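# Stow earphones in chest drawer and close it

## Task

Place the coiled earphones inside the small chest's open drawer, then push the drawer shut, with the chest still standing upright at the end.

## Robot and tools

Robot: two seven-joint arms, left_arm and right_arm, each carrying a two-finger gripper with a wrist camera. left_arm sits on the +y side (base about (+0.030, +0.335, +0.013) m) and right_arm on the -y side (about (+0.032, -0.433, +0.013) m). Arm names do not match image sides. The left gripper has rigid fingers. The right gripper's fingers can fold: parts held near the fingertip quarter of the pads are squeezed normally, but parts held closer to the palm may be pulled in, gripped loosely or too hard, or released. Pressing a not-fully-closed right fingertip into a surface folds it with little resistance, which can spoil the next grip.

Frames: the scene frame has its origin at table-top height midway between the nominal bases, +x out over the table, +z up. Reported end_effector_position (m) and end_effector_quat_wxyz are in the scene frame. end_effector_position is the point between the pads when closed; fingertips extend about 33 mm past it at gaps up to 40 mm, about 9 mm when fully open. Gripper +z runs along the fingers; the fingers close along gripper y. Reported poses may be off by a few centimetres, more at long reach.

execute_actions(actions, cameras): actions is a list of actions; each action is a table of up to 15 rows, one per 1/30 s step; a short table repeats its final row to fill 15 steps (0.5 s). Every row has 18 numbers in [-1, 1], covering both arms even if one is idle: left dx, dy, dz, rx, ry, rz, left gripper position, force_limit, speed, then the same nine for the right arm. The six pose numbers are an offset, not a pose: measured from that arm's Hand target at the start of the action, along the Hand target's own axes. Every row in an action is relative to that same start, not the previous row, so a repeated offset in a new action moves further. Scale: 1.0 equals 0.6 m or 180 degrees; rx, ry, rz form one rotation vector. Six zeros re-request the current Hand target. Gripper numbers are absolute commands, so resend the last values to leave a gripper unchanged (0 is a real command). cameras: names, ["all"], or []; with a non-empty action list images only appear if requested.

Gripper numbers: position +1 fully open (140 mm), about -0.8 pads touch, -1 closes until blocked. force_limit sets squeeze after a slow close (roughly 14 N at -1, 40 N at 0, 58 N at +1); speed sets closing rate (about 30 mm/s at -1 to 250 at +1); faster closes grip harder. Both default to +1. To grip harder while object_status is 2, raise force_limit and nudge position (-1 to -0.98). To soften, open and reclose slowly. object_status: 0 moving, 1 blocked while opening, 2 blocked while closing (a grip), 3 reached target or pads met. It updates 0.2 to 1.7 s after contact. position_measured is in counts: 3 open, ~75 = 100 mm, 139 = 60 mm, 200 = 20 mm, 230 pads meet.

move(target, speed, blend, blocking, cameras): target is one 18-number row or a list of up to 15 rows, laid out as above; each row's offsets are from the Hand targets at the move's start, not from the previous target. speed is top path speed in m/s (0.002 to 2, default 0.25), one value or one per target; turning is capped at twice that in rad/s and 2.5 rad/s. blend (m) rounds corners in a list; 0 stops at each. Paths are straight, end together, last at least 0.5 s and are cut at 10 s; they do not avoid obstacles or the other arm. Faster moves stray and hit harder. Result adds a move: line (done, off_target, moving, held, fault) and limits (paced = pose clipped; held = steps withheld). blocking=false returns after about 0.5 s while the move continues.

wait(seconds 0 to 10) lets time pass holding commands. stop brakes a running move. zoom_image(camera, region [x0,y0,x1,y1] pixels, at most 504x504) enlarges the newest image of cam_head_left, cam_head_right, cam_left_wrist or cam_right_wrist (all 672x504). clear_fault(arm) clears a reported torque or force fault. read_manual gives licence texts only. finished_scene(scene) ends the scene irreversibly; give this scene's number.

Motion control: each step, commands are clipped to 70 mm and 16 degrees from the measured pose. Hand target in results is the last commanded pose after clipping; next offsets start from it. Grippers often rest short of it; send the missing distance. To stop pressing into something, command the target back past the gripper. Big wrist turns can swing the elbow.

Results also show joint positions, torques, external torques, flange force (gripper axes, includes held weight, noisy), step readings, and MOTOR HOT warnings.

Avoid: a torque fault (contact torque at load limits: 85 N m for big joints, 11 N m for wrist joints), exceeding joint ranges or speeds, and a force fault (85 N net outside force, held weight included); a faulted arm stops until clear_fault. After a force fault where the grip pins the arm, open first. Overheating brakes an arm 30 to 60 s; avoid long stretched holds and pushing at unreachable poses. Never let the grippers, housings or wrist cameras meet, or close one gripper on the other; the clearance check does not prevent that. Don't drop or fling parts, slam the drawer, hit the table, stand or chest hard, tip the chest, or let anything leave the table. Loose objects may get nudged now and then.

Each tool is called after "Call:" as a command line: name --argument value for each argument, lists and objects as JSON in quotes; but a table of rows of numbers goes row by row, as --pt "numbers of a row", without its own name.

## Session

Call:
execute_actions --actions '[]'

Scene clock: 0.00 s.
left_arm: end_effector_position=(+0.3983, +0.0507, +0.3462) position_measured=3 object_status=3 end_effector_quat_wxyz=(-0.054, -0.597, +0.799, +0.051) | right_arm: end_effector_position=(+0.7342, -0.0287, +0.3017) position_measured=3 object_status=3 end_effector_quat_wxyz=(-0.273, +0.824, -0.433, +0.242)
Joint positions: left_arm=[-0.616 -0.174 0.007 -1.953 -0.069 1.647 -0.315] | right_arm=[0.64 0.287 -0.13 -1.873 -0.327 2.885 0.218]
Joint velocities: within noise
Joint torques (N m): no reading
External joint torques (N m): no reading
Flange force (N): no reading
Hand target: left_arm +0.3983, +0.0507, +0.3462; -0.054, -0.597, +0.799, +0.051 | right_arm +0.7342, -0.0287, +0.3017; -0.273, +0.824, -0.433, +0.242
Tool commands: left_gripper/position=+1.0 left_gripper/force_limit=+1.0 left_gripper/speed=+1.0 right_gripper/position=+1.0 right_gripper/force_limit=+1.0 right_gripper/speed=+1.0

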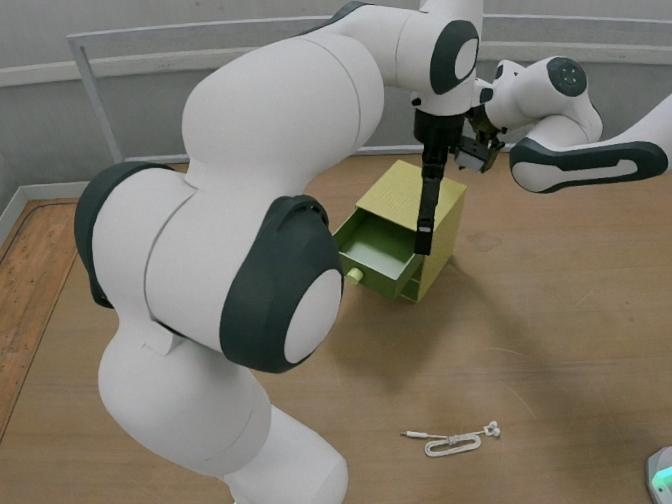

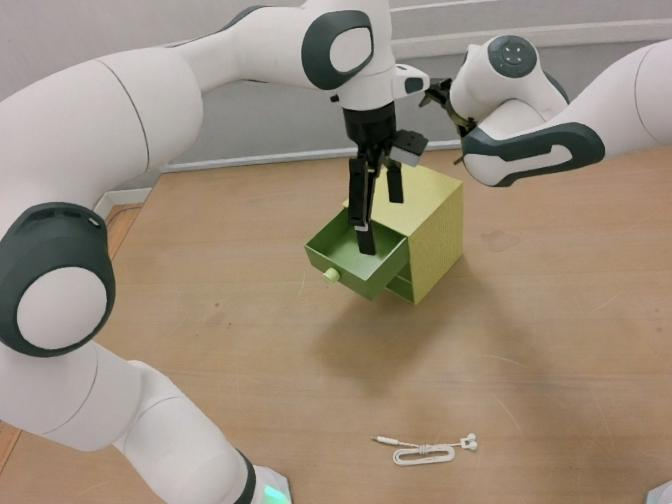

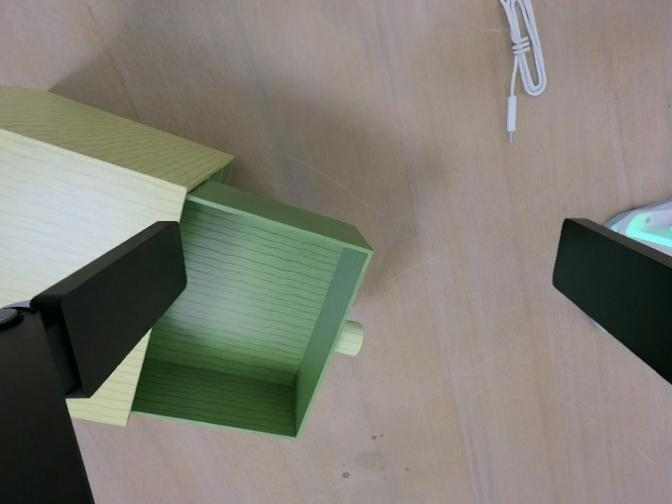

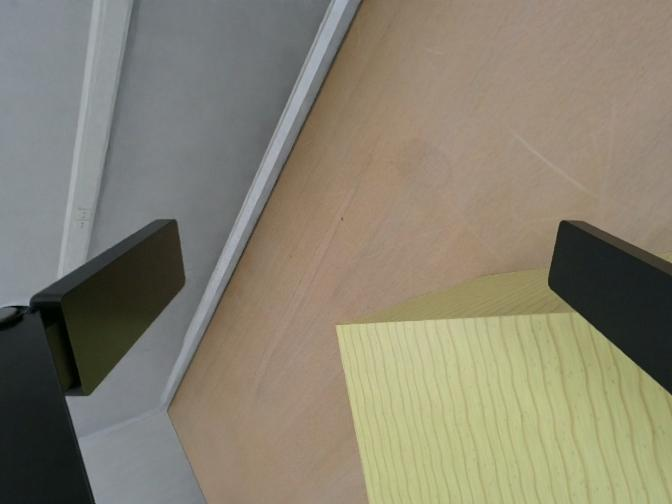

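Call:
move --target '[0.12,0.393,0.273,0.047,-0.001,-0.091,0,-0.5,0,0.477,0.287,-0.38,0,0,0,1,0,0]' --cameras '["all"]'

Scene clock: 17.00 s.
left_arm: end_effector_position=(+0.1308, +0.0510, +0.2207) position_measured=129 object_status=3 end_effector_quat_wxyz=(+0.000, +0.704, -0.711, +0.000) | right_arm: end_effector_position=(+0.6347, -0.4078, +0.4004) position_measured=3 object_status=3 end_effector_quat_wxyz=(-0.274, +0.822, -0.436, +0.241)
Joint positions: left_arm=[-0.678 -0.905 -0.503 -2.784 -0.414 1.915 -0.851] | right_arm=[0.657 -0.521 -0.651 -2.412 -0.097 2.695 -0.558]
Joint velocities: left_arm=[0 0 -0.001 0 0 0 -0.005] | right_arm=[0 0 -0.001 -0.001 0.001 -0.001 -0.006]
Joint torques (N m): left_arm=[0.67 -2.1 7.61 21.67 0.32 2.78 -0.31] | right_arm=[0.76 -10.06 8.53 25.25 0.21 3.06 -0.31]
External joint torques (N m): left_arm=[0.72 -1.08 0.06 -1.04 -0.44 0.16 -0.31] | right_arm=[0.68 0.51 -0.08 0.95 -0.2 -0.48 -0.25]
Flange force (N): left_arm=[-4.8 2.4 1.8] | right_arm=[4.2 -4.4 1.8]
Hand target: left_arm +0.1304, +0.0511, +0.2203; +0.000, +0.707, -0.708, +0.000 | right_arm +0.6345, -0.4076, +0.4017; -0.273, +0.824, -0.433, +0.242
Off the commanded pose: left_arm 0.001 m, 0 deg | right_arm 0.001 m, 0 deg.
move: done

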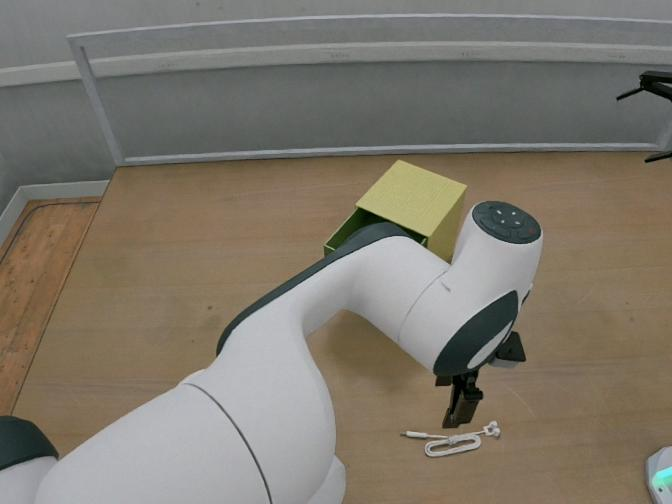

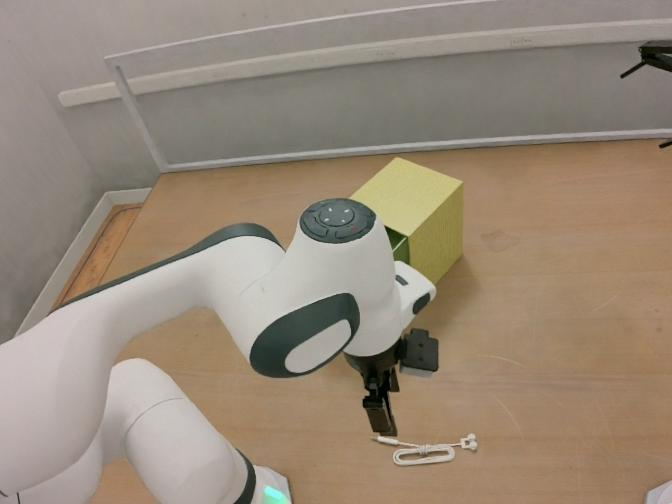

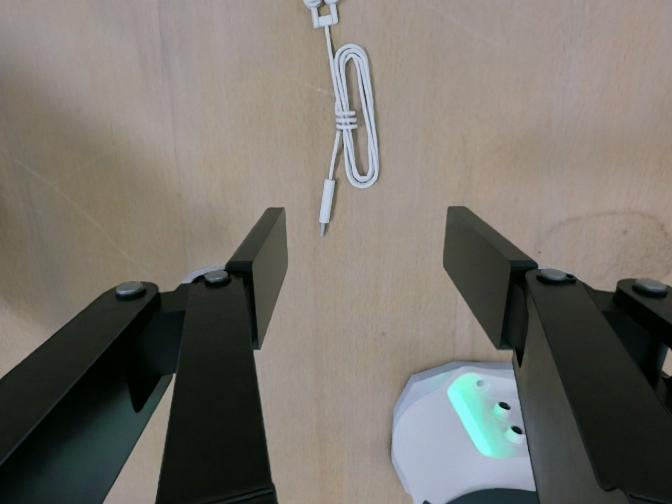

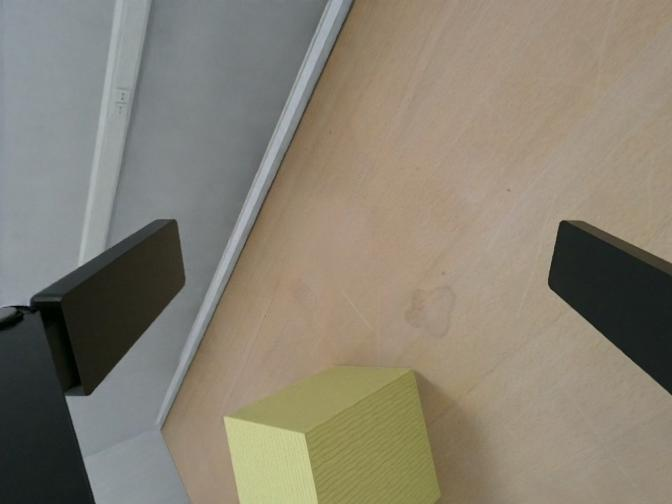

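Call:
move --target '[0.071,0.005,0.26,0,0,0.04,-0.12,-0.5,-1,0,0,0,0,0,0,1,0,0]' --cameras '["cam_left_wrist"]' --speed 0.15

Scene clock: 28.60 s.
left_arm: end_effector_position=(+0.1261, +0.0103, +0.0639) position_measured=144 object_status=3 end_effector_quat_wxyz=(-0.001, -0.663, +0.748, +0.003) | right_arm: end_effector_position=(+0.6347, -0.4078, +0.4004) position_measured=3 object_status=3 end_effector_quat_wxyz=(-0.273, +0.823, -0.435, +0.242)
Joint positions: left_arm=[-0.594 -0.39 -0.8 -2.884 -0.51 2.539 -0.804] | right_arm=[0.657 -0.521 -0.651 -2.412 -0.097 2.695 -0.56]
Joint velocities: left_arm=[0.001 -0.001 -0.001 -0.001 0 0.004 0.003] | right_arm=[within noise]
Joint torques (N m): left_arm=[0.71 -8.97 5.23 16.85 0.86 2.91 -0.02] | right_arm=[0.42 -9.89 8.92 25.26 0.37 3.12 -0.25]
External joint torques (N m): left_arm=[0.67 0.32 0.01 -0.48 0.42 0.3 -0.02] | right_arm=[0.37 0.81 0.3 0.79 -0.04 -0.45 -0.19]
Flange force (N): left_arm=[2.2 -3.0 4.2] | right_arm=[2.7 -4.4 1.5]
Hand target: left_arm +0.1271, +0.0085, +0.0644; -0.001, -0.661, +0.750, +0.000 | right_arm +0.6345, -0.4076, +0.4017; -0.273, +0.824, -0.433, +0.243
Off the commanded pose: left_arm 0.002 m, 0 deg | right_arm 0.001 m, 0 deg.
move: done
Images, in order (width x height): cam_left_wrist 672x504.

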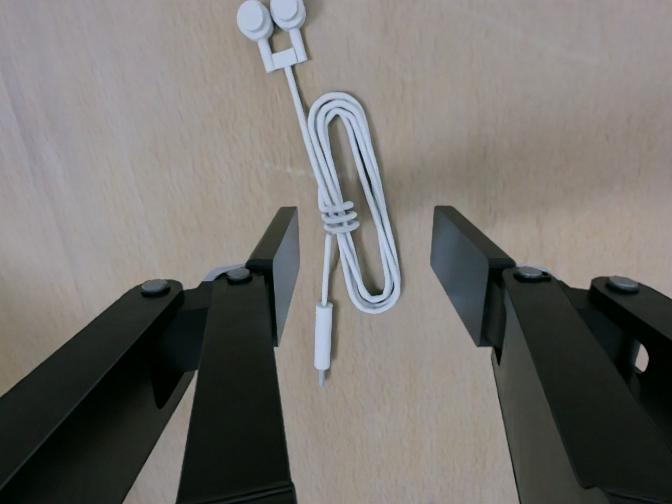

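Call:
move --pt "0.008 0.003 0.02 0 0 -0.08 -0.12 -0.5 -1 0 0 0 0 0 0 1 0 0" --pt "0.008 0.003 0.048 0 0 -0.08 -0.12 -0.5 -1 0 0 0 0 0 0 1 0 0" --pt "0.008 0.003 0.048 0 0 -0.08 -1 -0.5 -1 0 0 0 0 0 0 1 0 0" --cameras '["cam_left_wrist"]' --speed 0.05

Call:
wait --seconds 1.2

Scene clock: 41.37 s.
left_arm: end_effector_position=(+0.1252, +0.0026, +0.0365) position_measured=216 object_status=2 end_effector_quat_wxyz=(+0.001, +0.748, -0.664, +0.001) | right_arm: end_effector_position=(+0.6347, -0.4078, +0.4004) position_measured=3 object_status=3 end_effector_quat_wxyz=(-0.273, +0.823, -0.435, +0.242)
Joint positions: left_arm=[-0.406 -0.294 -1.019 -2.873 -0.555 2.654 -1.026] | right_arm=[0.657 -0.521 -0.651 -2.412 -0.097 2.695 -0.56]
Joint torques (N m): left_arm=[0.6 -7.75 4.91 13.13 0.32 2.34 -0.23] | right_arm=[0.41 -9.89 8.93 25.22 0.37 3.13 -0.29]
External joint torques (N m): left_arm=[0.58 0.28 0.01 -2.47 -0.06 -0.3 -0.23] | right_arm=[0.29 0.77 0.22 0.79 -0.04 -0.43 -0.23]
Flange force (N): left_arm=[-3.3 -0.2 3.1] | right_arm=[2.9 -4.1 1.4]
Hand target: left_arm +0.1247, +0.0040, +0.0356; +0.000, +0.750, -0.662, +0.000 | right_arm +0.6345, -0.4076, +0.4017; -0.273, +0.824, -0.433, +0.243
Off the commanded pose: left_arm 0.002 m, 0 deg | right_arm 0.001 m, 0 deg.
move: done
Images, in order (width x height): cam_left_wrist 672x504.

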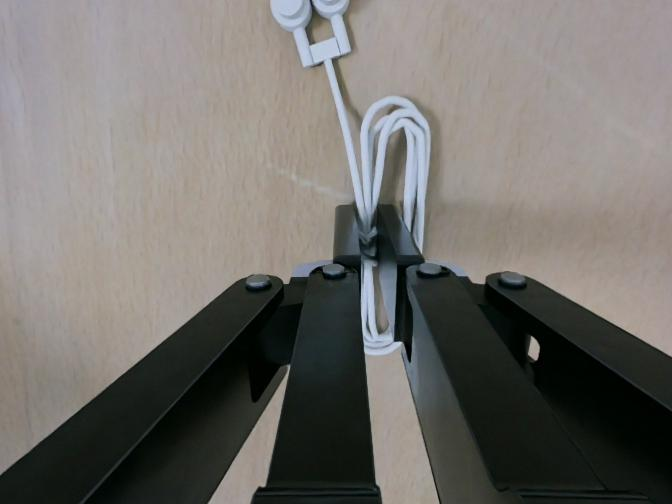

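Scene clock: 42.57 s.
left_arm: end_effector_position=(+0.1252, +0.0026, +0.0365) position_measured=216 object_status=2 end_effector_quat_wxyz=(+0.001, +0.748, -0.664, +0.001) | right_arm: end_effector_position=(+0.6347, -0.4078, +0.4004) position_measured=3 object_status=3 end_effector_quat_wxyz=(-0.273, +0.823, -0.435, +0.242)
Joint positions: left_arm=[-0.406 -0.294 -1.019 -2.873 -0.555 2.654 -1.026] | right_arm=[0.657 -0.521 -0.651 -2.412 -0.097 2.695 -0.56]
Joint torques (N m): left_arm=[0.57 -7.7 4.93 13.08 0.34 2.33 -0.25] | right_arm=[0.4 -9.92 8.87 25.22 0.36 3.14 -0.26]
External joint torques (N m): left_arm=[0.59 0.3 0.07 -2.51 -0.05 -0.3 -0.25] | right_arm=[0.38 0.75 0.29 0.76 -0.06 -0.43 -0.2]
Flange force (N): left_arm=[-3.4 -0.3 3.1] | right_arm=[2.7 -4.2 1.4]
Hand target: left_arm +0.1247, +0.0040, +0.0356; +0.000, +0.750, -0.662, +0.000 | right_arm +0.6345, -0.4076, +0.4017; -0.273, +0.824, -0.433, +0.243
Tool commands: left_gripper/position=-1.0 left_gripper/force_limit=-0.5 left_gripper/speed=-1.0 right_gripper/position=+1.0 right_gripper/force_limit=+0.0 right_gripper/speed=+0.0
Off the commanded pose: left_arm 0.002 m, 0 deg | right_arm 0.001 m, 0 deg.
wait: 1.20 s; at rest by 0.17 s

Call:
move --pt "0 0 -0.48 0 0 0 -1 -0.5 -1 0 0 0 0 0 0 1 0 0" --pt "-0.226 -0.65 -0.48 0 0 0.244 -1 -0.5 -1 0 0 0 0 0 0 1 0 0" --cameras '["all"]' --blend '[0.04,0]'

Scene clock: 65.33 s.
left_arm: end_effector_position=(+0.4959, +0.1875, +0.3231) position_measured=216 object_status=2 end_effector_quat_wxyz=(+0.001, -0.451, +0.893, +0.000) | right_arm: end_effector_position=(+0.6347, -0.4078, +0.4004) position_measured=3 object_status=3 end_effector_quat_wxyz=(-0.273, +0.823, -0.435, +0.242)
Joint positions: left_arm=[-0.718 -0.247 0.373 -2.089 0.095 1.859 0.251] | right_arm=[0.657 -0.521 -0.651 -2.412 -0.097 2.695 -0.56]
Joint velocities: left_arm=[0 0 0.001 0 0.001 0.001 0.006] | right_arm=[within noise]
Joint torques (N m): left_arm=[-0.06 -21.12 -2.54 24 0.39 2.49 0.04] | right_arm=[0.4 -9.96 8.91 25.28 0.38 3.14 -0.32]
External joint torques (N m): left_arm=[-0.12 0.4 0.39 -0.66 -0.33 -0.05 0.04] | right_arm=[0.31 0.57 0.3 0.99 -0.03 -0.4 -0.25]
Flange force (N): left_arm=[-0.2 0.2 1.5] | right_arm=[3.0 -4.4 1.0]
Hand target: left_arm +0.4952, +0.1870, +0.3231; -0.001, -0.448, +0.894, +0.000 | right_arm +0.6345, -0.4076, +0.4017; -0.273, +0.824, -0.433, +0.243
Off the commanded pose: left_arm 0.001 m, 0 deg | right_arm 0.001 m, 0 deg.
move: done

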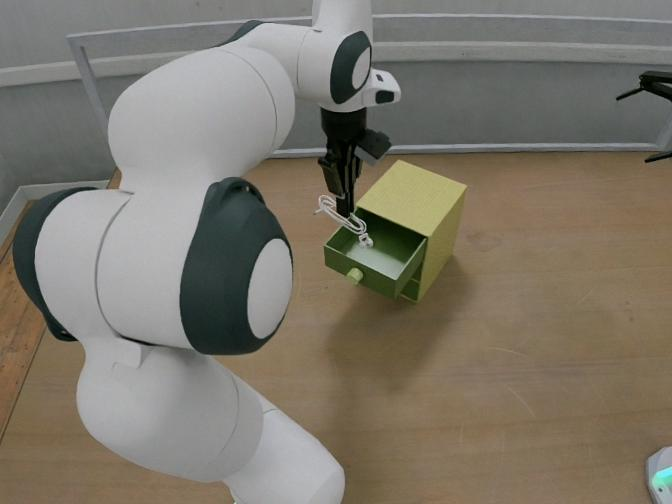

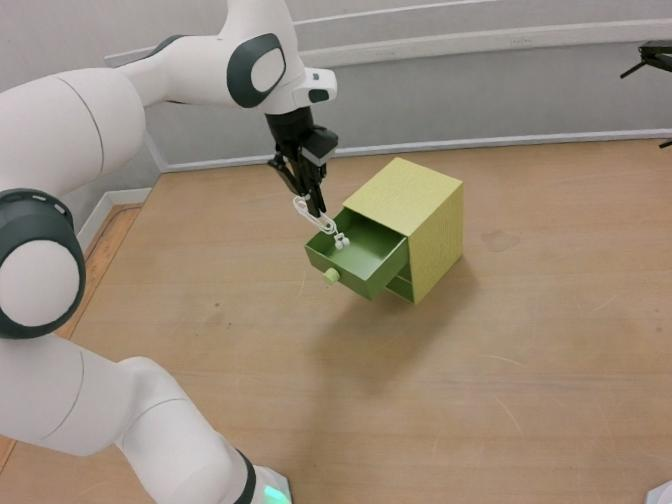

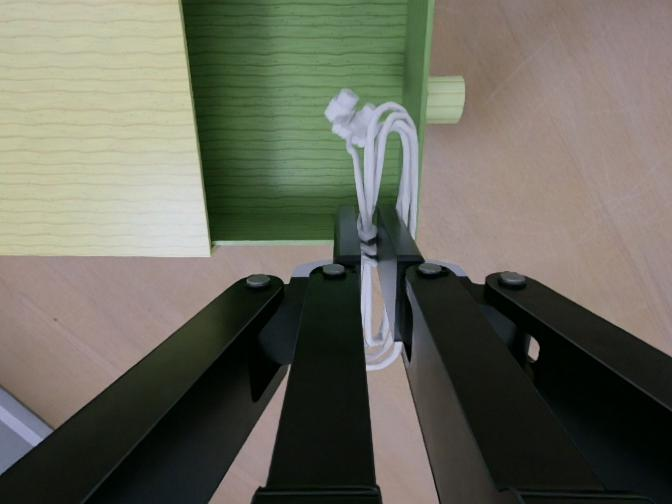

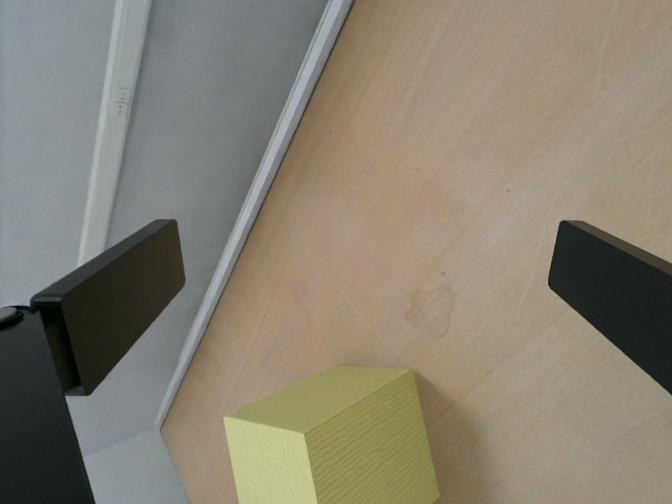

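Call:
move --pt "0.067 -0.042 0.03 0 0 0 -1 -0.5 -1 0 0 0 0 0 0 1 0 0" --pt "0.067 -0.042 0.22 0 0 0 -1 -0.5 -1 0 0 0 0 0 0 1 0 0" --cameras '["all"]' --speed 0.12

Scene clock: 78.27 s.
left_arm: end_effector_position=(+0.4906, +0.1402, +0.1918) position_measured=216 object_status=2 end_effector_quat_wxyz=(+0.000, -0.449, +0.893, +0.002) | right_arm: end_effector_position=(+0.6347, -0.4078, +0.4004) position_measured=3 object_status=3 end_effector_quat_wxyz=(-0.273, +0.823, -0.435, +0.242)
Joint positions: left_arm=[-0.752 -0.097 0.347 -2.285 0.042 2.19 0.206] | right_arm=[0.657 -0.521 -0.651 -2.412 -0.097 2.695 -0.56]
Joint velocities: left_arm=[0 -0.001 -0.001 0.001 -0.001 0.005 0.002] | right_arm=[within noise]
Joint torques (N m): left_arm=[0.39 -25.72 -0.53 22.34 0.17 2.84 0.06] | right_arm=[0.36 -9.94 8.96 25.26 0.37 3.13 -0.28]
External joint torques (N m): left_arm=[0.38 0.13 0.52 -1.02 -0.44 0.3 0.06] | right_arm=[0.37 0.52 0.47 1.03 -0.05 -0.39 -0.22]
Flange force (N): left_arm=[-0.3 2.6 2.6] | right_arm=[2.5 -4.5 0.6]
Hand target: left_arm +0.4911, +0.1397, +0.1911; -0.001, -0.448, +0.894, +0.000 | right_arm +0.6345, -0.4076, +0.4017; -0.273, +0.824, -0.433, +0.243
Off the commanded pose: left_arm 0.001 m, 0 deg | right_arm 0.001 m, 0 deg.
move: done

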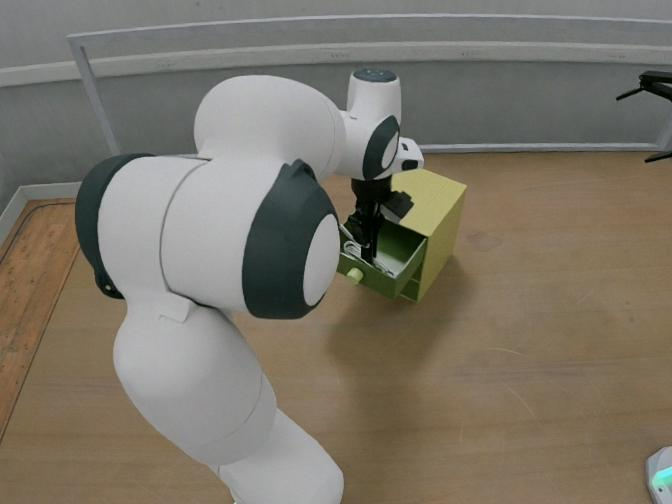

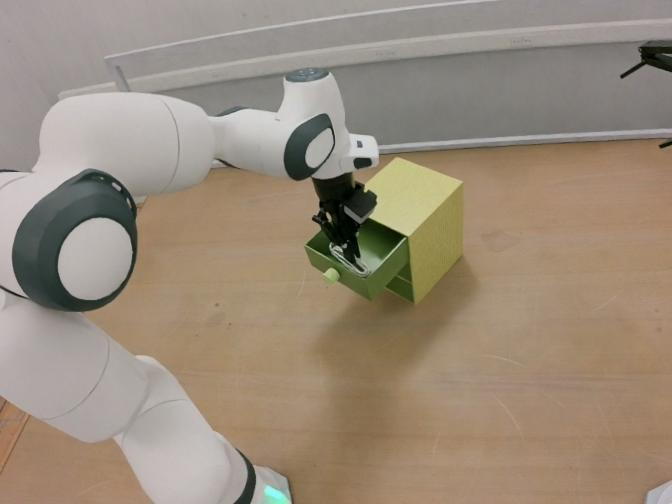

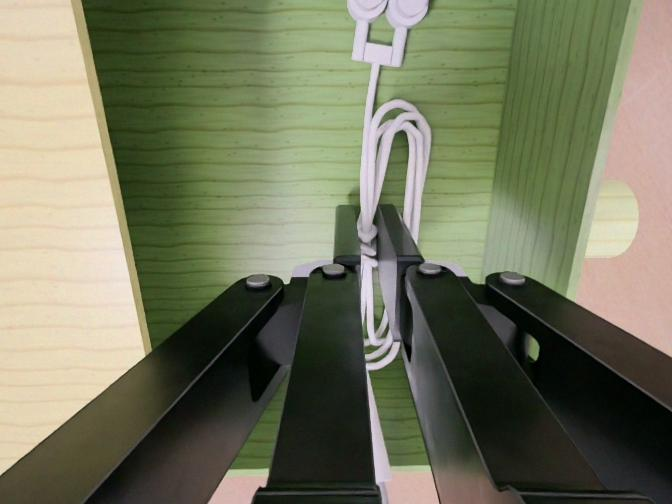

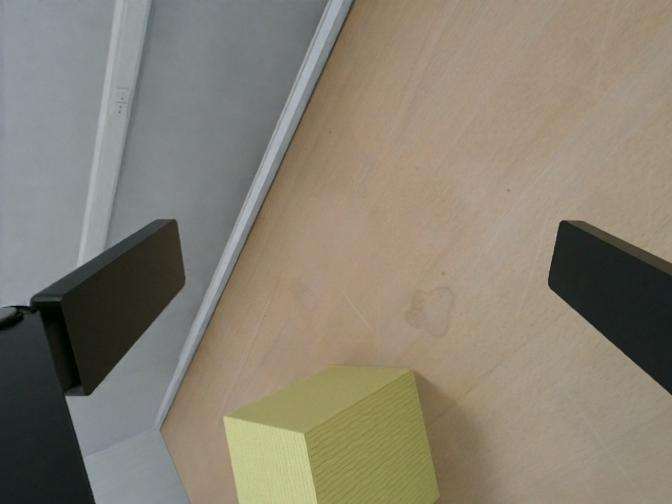

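Call:
move --pt "0.04 0 -0.04 0 0 0 -1 -0.5 -1 0 0 0 0 0 0 1 0 0" --pt "0.045 0 0.035 0 0 0 -1 -0.5 -1 0 0 0 0 0 0 1 0 0" --cameras '["cam_left_wrist","cam_head_right","cam_head_left"]' --speed 0.08

Call:
zoom_image --camera "cam_head_right" --region '[280, 170, 440, 310]'

Scene clock: 85.00 s.
left_arm: end_effector_position=(+0.4752, +0.1195, +0.1811) position_measured=216 object_status=2 end_effector_quat_wxyz=(+0.000, -0.447, +0.894, -0.001) | right_arm: end_effector_position=(+0.6347, -0.4078, +0.4004) position_measured=3 object_status=3 end_effector_quat_wxyz=(-0.273, +0.823, -0.435, +0.242)
Joint positions: left_arm=[-0.767 -0.101 0.314 -2.323 0.037 2.227 0.165] | right_arm=[0.657 -0.521 -0.651 -2.412 -0.097 2.695 -0.56]
Joint torques (N m): left_arm=[-0.84 -15.37 -1.46 16.98 -0.31 6.25 -0.13] | right_arm=[0.41 -9.94 8.87 25.26 0.37 3.14 -0.3]
External joint torques (N m): left_arm=[-0.91 10.39 -0.52 -6.09 -0.9 3.71 -0.13] | right_arm=[0.33 0.6 0.24 0.94 -0.04 -0.4 -0.23]
Flange force (N): left_arm=[0.0 -11.0 32.7] | right_arm=[3.0 -4.3 1.1]
Hand target: left_arm +0.4750, +0.1181, +0.1701; -0.001, -0.448, +0.894, +0.000 | right_arm +0.6345, -0.4076, +0.4017; -0.273, +0.824, -0.433, +0.243
Off the commanded pose: left_arm 0.011 m, 0 deg | right_arm 0.001 m, 0 deg.
move: off_target (left_arm)
Images, in order (width x height): cam_head_left 672x504, cam_head_right 672x504, cam_left_wrist 672x504.

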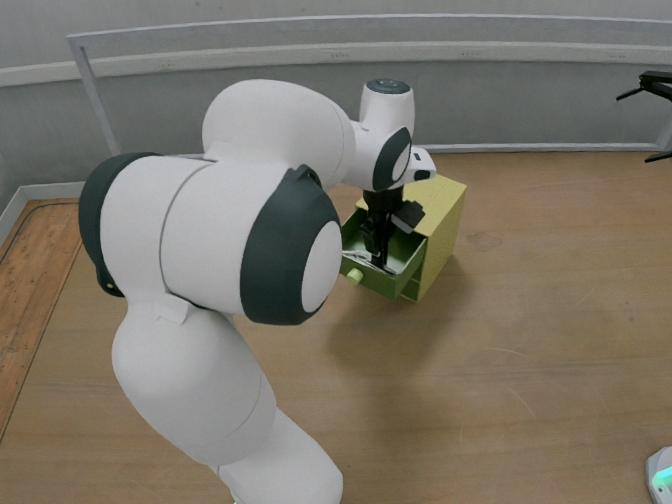

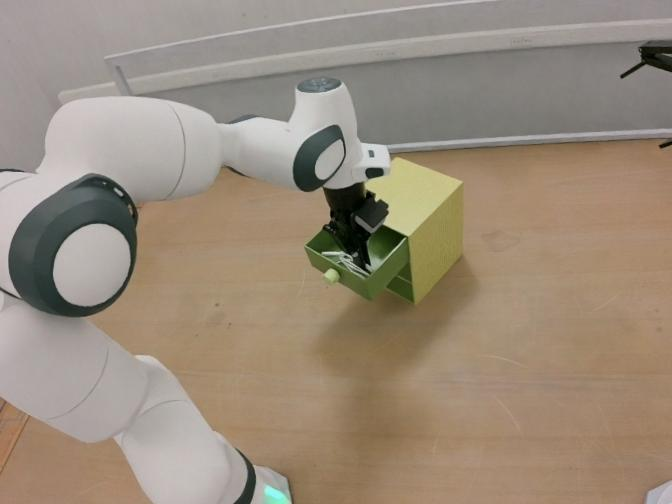

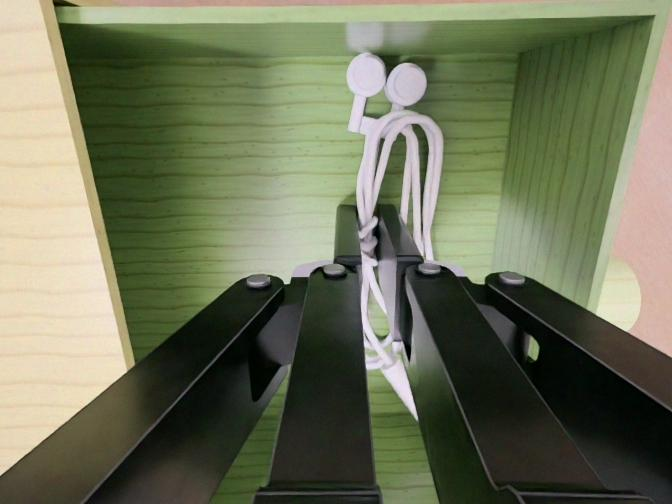

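Scaled by 3.150 from the camera's 672x504 image, which has a finer 960x720 frame.

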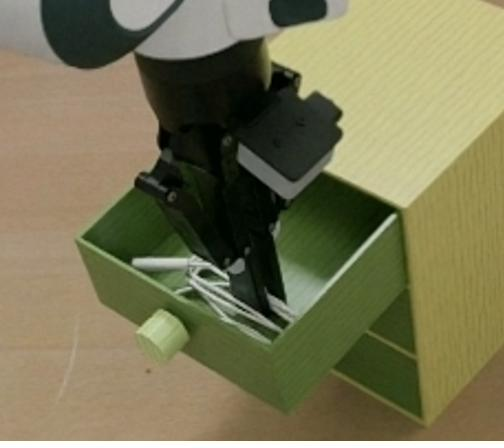

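Call:
move --pt "0 0 -0.025 0 0 0 -1 -0.5 -1 0 0 0 0 0 0 1 0 0" --pt "0 0 -0.0251 0 0 0 -0.45 -0.5 -1 0 0 0 0 0 0 1 0 0" --pt "0 0 -0.29 0 0 0 -0.45 -0.5 -1 0 0 0 0 0 0 1 0 0" --cameras '["cam_left_wrist","cam_head_right","cam_head_left"]' --speed 0.06

Scene clock: 94.07 s.
left_arm: end_effector_position=(+0.4757, +0.1174, +0.3434) position_measured=186 object_status=3 end_effector_quat_wxyz=(-0.001, -0.446, +0.895, -0.001) | right_arm: end_effector_position=(+0.6347, -0.4078, +0.4004) position_measured=3 object_status=3 end_effector_quat_wxyz=(-0.273, +0.823, -0.435, +0.242)
Joint positions: left_arm=[-0.767 -0.219 0.286 -2.017 0.06 1.808 0.143] | right_arm=[0.657 -0.521 -0.651 -2.412 -0.097 2.695 -0.56]
Joint velocities: left_arm=[0 0 0.001 0.001 0 -0.003 0.001] | right_arm=[within noise]
Joint torques (N m): left_arm=[0.35 -23.85 -2.49 24 0.93 2.55 -0.33] | right_arm=[0.39 -9.91 8.89 25.27 0.37 3.13 -0.26]
External joint torques (N m): left_arm=[0.29 -0.31 -0.42 -0.79 0.2 -0.02 -0.33] | right_arm=[0.24 0.54 0.22 1.02 -0.04 -0.4 -0.2]
Flange force (N): left_arm=[1.5 3.9 1.9] | right_arm=[3.0 -4.3 0.8]
Hand target: left_arm +0.4752, +0.1181, +0.3441; -0.001, -0.448, +0.894, +0.000 | right_arm +0.6345, -0.4076, +0.4017; -0.273, +0.824, -0.433, +0.243
Off the commanded pose: left_arm 0.001 m, 0 deg | right_arm 0.001 m, 0 deg.
move: done
Images, in order (width x height): cam_head_left 672x504, cam_head_right 672x504, cam_left_wrist 672x504.

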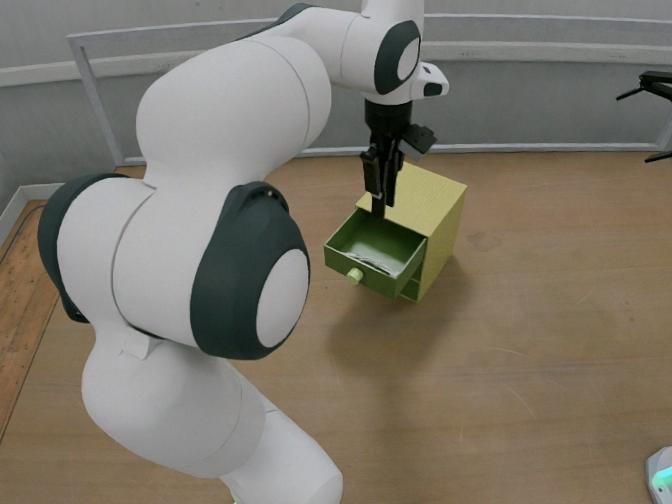

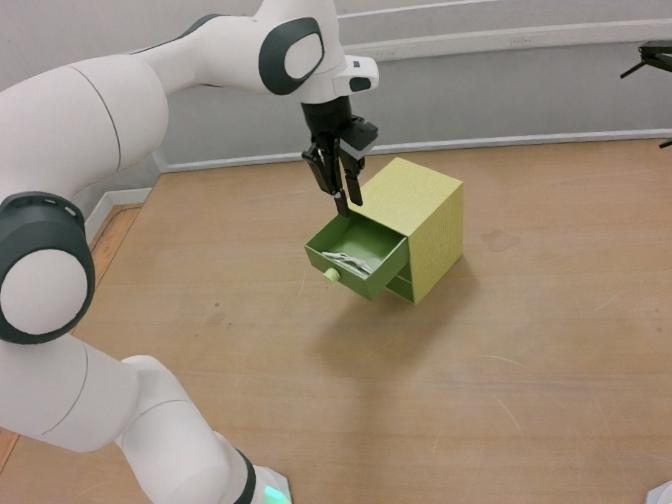

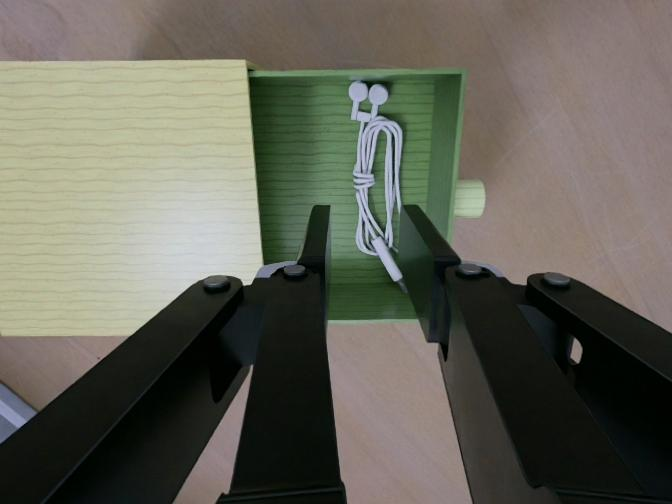

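Call:
move --pt "-0.018 0.26 0 0 0 0.5 -1 -0.5 -0.5 0 0 0 0 0 0 1 0 0" --pt "-0.018 0.26 0.257 0 0 0.5 -1 -0.5 -0.5 0 0 0 0 0 0 1 0 0" --cameras '["cam_left_wrist","cam_head_right","cam_head_left"]' --speed 0.25

Scene clock: 109.07 s.
left_arm: end_effector_position=(+0.3559, +0.2205, +0.1907) position_measured=232 object_status=3 end_effector_quat_wxyz=(-0.002, +0.318, +0.948, -0.001) | right_arm: end_effector_position=(+0.6347, -0.4078, +0.4004) position_measured=3 object_status=3 end_effector_quat_wxyz=(-0.273, +0.823, -0.435, +0.242)
Joint positions: left_arm=[-1.227 -0.865 0.846 -2.703 0.658 1.951 1.339] | right_arm=[0.657 -0.521 -0.651 -2.412 -0.097 2.695 -0.56]
Joint velocities: left_arm=[0.001 0.001 0 -0.001 0 0.004 -0.003] | right_arm=[within noise]
Joint torques (N m): left_arm=[0.35 2.59 -14.32 18.62 0.94 2.72 -0.31] | right_arm=[0.35 -9.9 8.91 25.3 0.37 3.14 -0.31]
External joint torques (N m): left_arm=[0.26 0.71 -0.51 -1.4 0.2 0.29 -0.31] | right_arm=[0.27 0.73 0.26 0.88 -0.04 -0.43 -0.24]
Flange force (N): left_arm=[2.2 -2.4 3.3] | right_arm=[3.0 -4.3 1.3]
Hand target: left_arm +0.3565, +0.2201, +0.1900; -0.001, +0.316, +0.949, +0.000 | right_arm +0.6345, -0.4076, +0.4017; -0.273, +0.824, -0.433, +0.243
Off the commanded pose: left_arm 0.001 m, 0 deg | right_arm 0.001 m, 0 deg.
move: done
Images, in order (width x height): cam_head_left 672x504, cam_head_right 672x504, cam_left_wrist 672x504.

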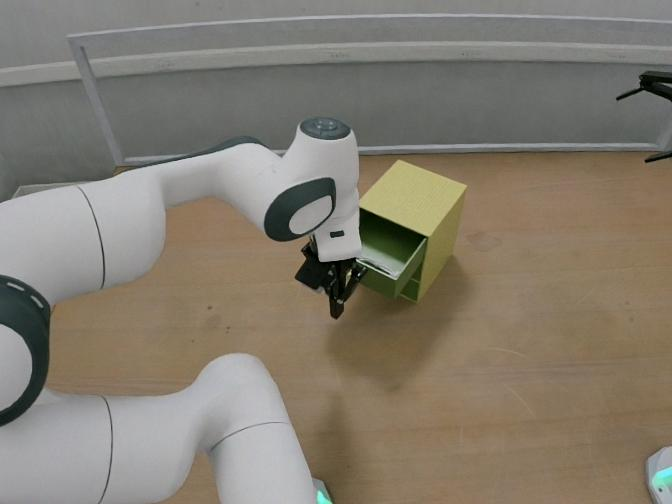

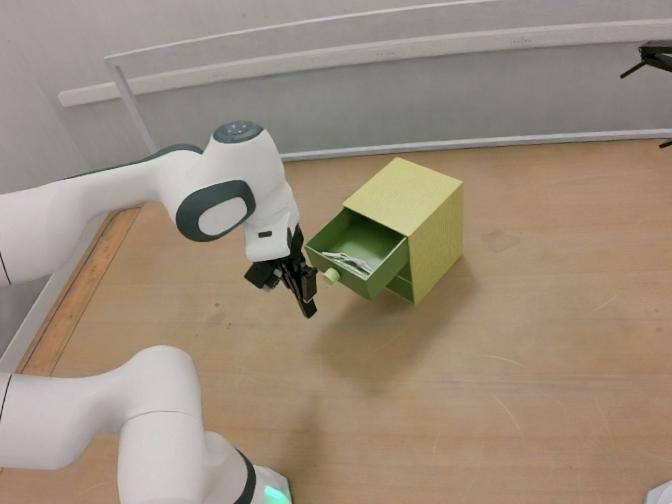

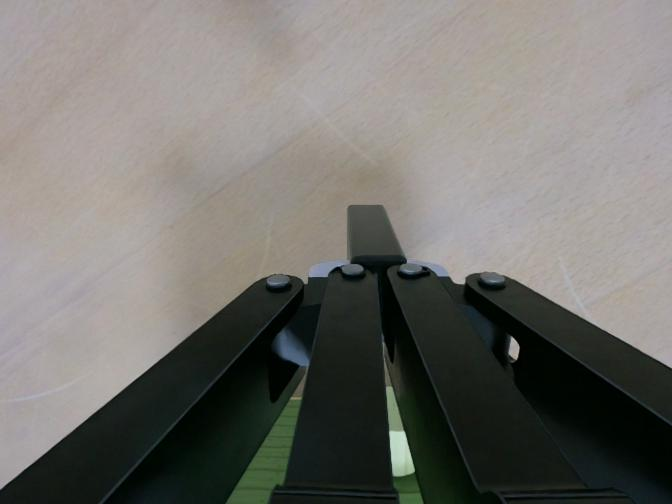

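Call:
move --target '[-0.2,0,0,0,0,0,-1,-0.5,-0.5,0,0,0,0,0,0,1,0,0]' --cameras '["cam_left_wrist","cam_head_right","cam_head_left"]' --speed 0.06

Call:
zoom_image --camera "cam_head_right" --region '[280, 150, 480, 330]'

Scene clock: 124.70 s.
left_arm: end_effector_position=(+0.4511, +0.1499, +0.1889) position_measured=232 object_status=3 end_effector_quat_wxyz=(-0.003, +0.313, +0.950, +0.002) | right_arm: end_effector_position=(+0.6347, -0.4078, +0.4004) position_measured=3 object_status=3 end_effector_quat_wxyz=(-0.273, +0.823, -0.435, +0.242)
Joint positions: left_arm=[-1.642 -0.524 1.157 -2.386 0.554 2.079 1.369] | right_arm=[0.657 -0.521 -0.651 -2.412 -0.097 2.695 -0.56]
Joint torques (N m): left_arm=[-0.19 0.46 -13.62 20.26 0.68 2.74 0.07] | right_arm=[0.36 -9.87 8.9 25.3 0.38 3.13 -0.29]
External joint torques (N m): left_arm=[-0.3 -0.57 -0.3 -0.82 -0.01 0.32 0.07] | right_arm=[0.19 0.63 0.17 0.99 -0.02 -0.41 -0.23]
Flange force (N): left_arm=[3.5 -1.0 1.0] | right_arm=[3.2 -4.3 1.1]
Hand target: left_arm +0.4526, +0.1483, +0.1900; -0.001, +0.316, +0.949, +0.000 | right_arm +0.6345, -0.4076, +0.4017; -0.273, +0.824, -0.433, +0.243
Off the commanded pose: left_arm 0.002 m, 0 deg | right_arm 0.001 m, 0 deg.
move: done
Images, in order (width x height): cam_head_left 672x504, cam_head_right 672x504, cam_left_wrist 672x504.

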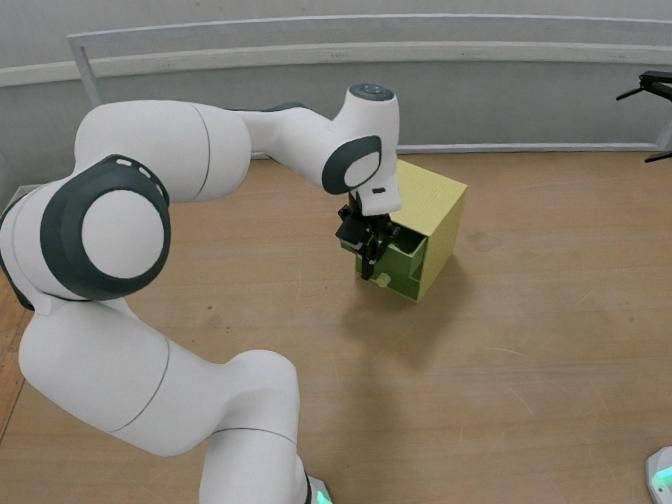

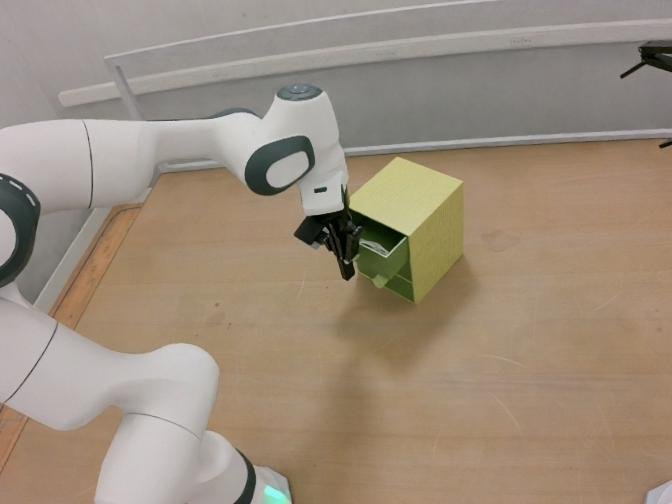

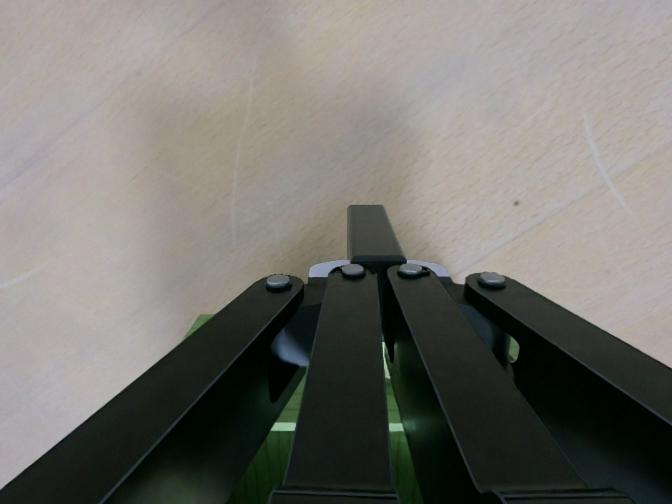

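Scaled by 2.520 from the camera's 672x504 image, which has a finer 960x720 frame.

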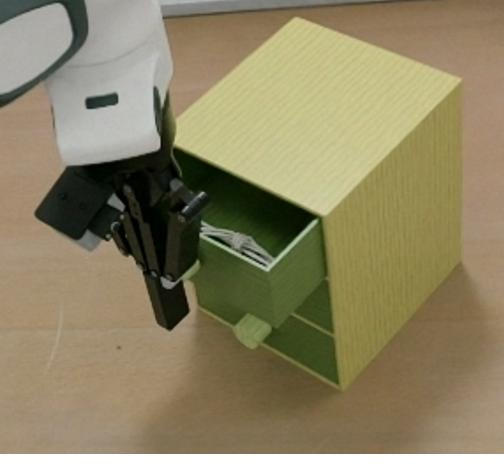

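Call:
move --target '[-0.083,0,0,0,0,0,-1,-0.5,-0.5,0,0,0,0,0,0,1,0,0]' --cameras '["cam_left_wrist","cam_head_right","cam_head_left"]' --speed 0.05

Call:
zoom_image --camera "cam_head_right" --region '[280, 150, 480, 330]'

Scene clock: 138.73 s.
left_arm: end_effector_position=(+0.4916, +0.1192, +0.1892) position_measured=232 object_status=3 end_effector_quat_wxyz=(-0.001, +0.313, +0.950, +0.001) | right_arm: end_effector_position=(+0.6347, -0.4078, +0.4004) position_measured=3 object_status=3 end_effector_quat_wxyz=(-0.273, +0.823, -0.435, +0.242)
Joint positions: left_arm=[-1.917 -0.426 1.4 -2.234 0.491 2.097 1.407] | right_arm=[0.657 -0.521 -0.651 -2.412 -0.097 2.695 -0.56]
Joint torques (N m): left_arm=[0.05 5.18 -12.56 20.98 0.67 2.7 0.05] | right_arm=[0.32 -9.9 8.94 25.22 0.36 3.13 -0.28]
External joint torques (N m): left_arm=[-0.11 -0.81 -0.1 -0.77 -0.03 0.25 0.05] | right_arm=[0.12 0.65 0.18 0.87 -0.04 -0.42 -0.22]
Flange force (N): left_arm=[3.7 -0.4 1.0] | right_arm=[2.8 -4.0 0.9]
Hand target: left_arm +0.4925, +0.1185, +0.1899; -0.001, +0.316, +0.949, +0.000 | right_arm +0.6345, -0.4076, +0.4017; -0.273, +0.824, -0.433, +0.243
Off the commanded pose: left_arm 0.001 m, 0 deg | right_arm 0.001 m, 0 deg.
move: done
Images, in order (width x height): cam_head_left 672x504, cam_head_right 672x504, cam_left_wrist 672x504.

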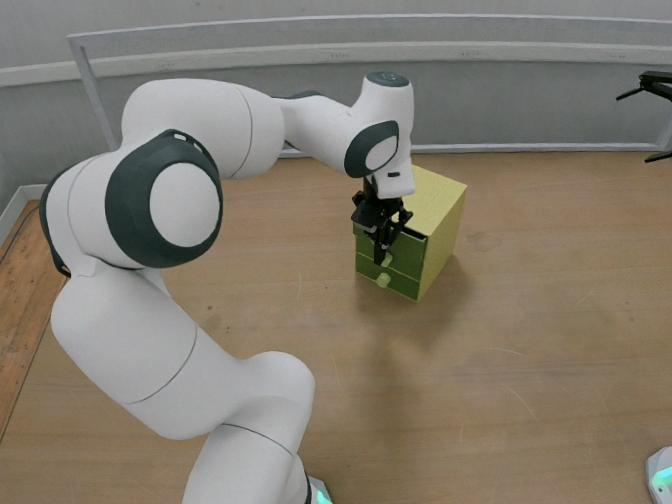

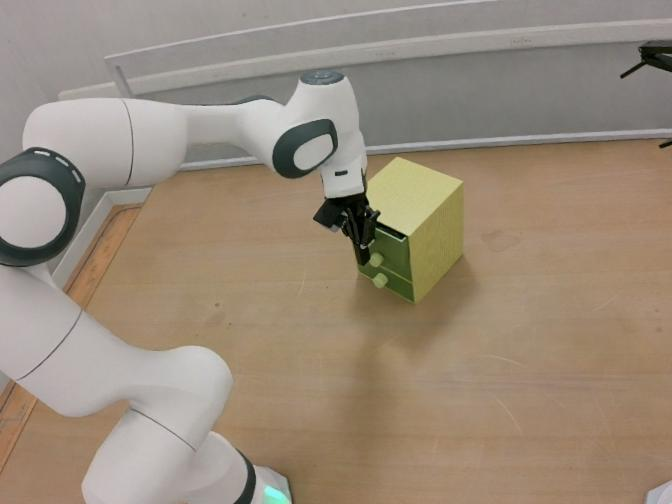

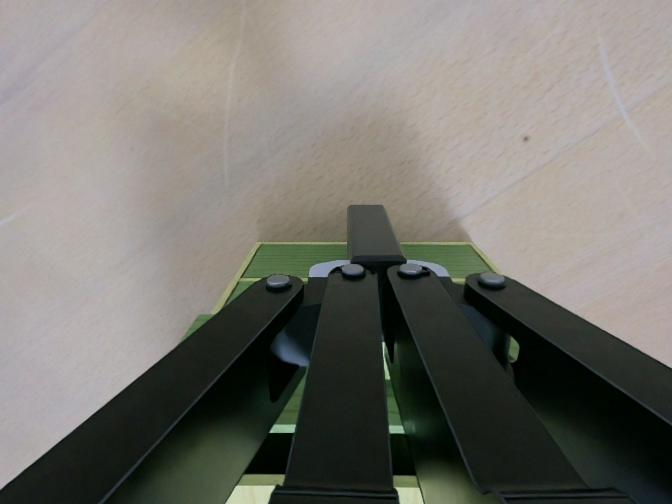

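Scaled by 2.520 from the camera's 672x504 image, which has a finer 960x720 frame.

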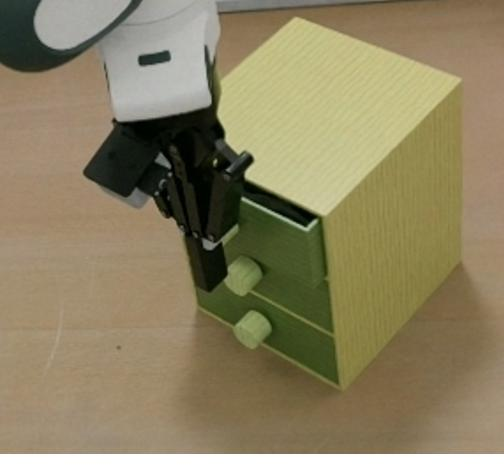

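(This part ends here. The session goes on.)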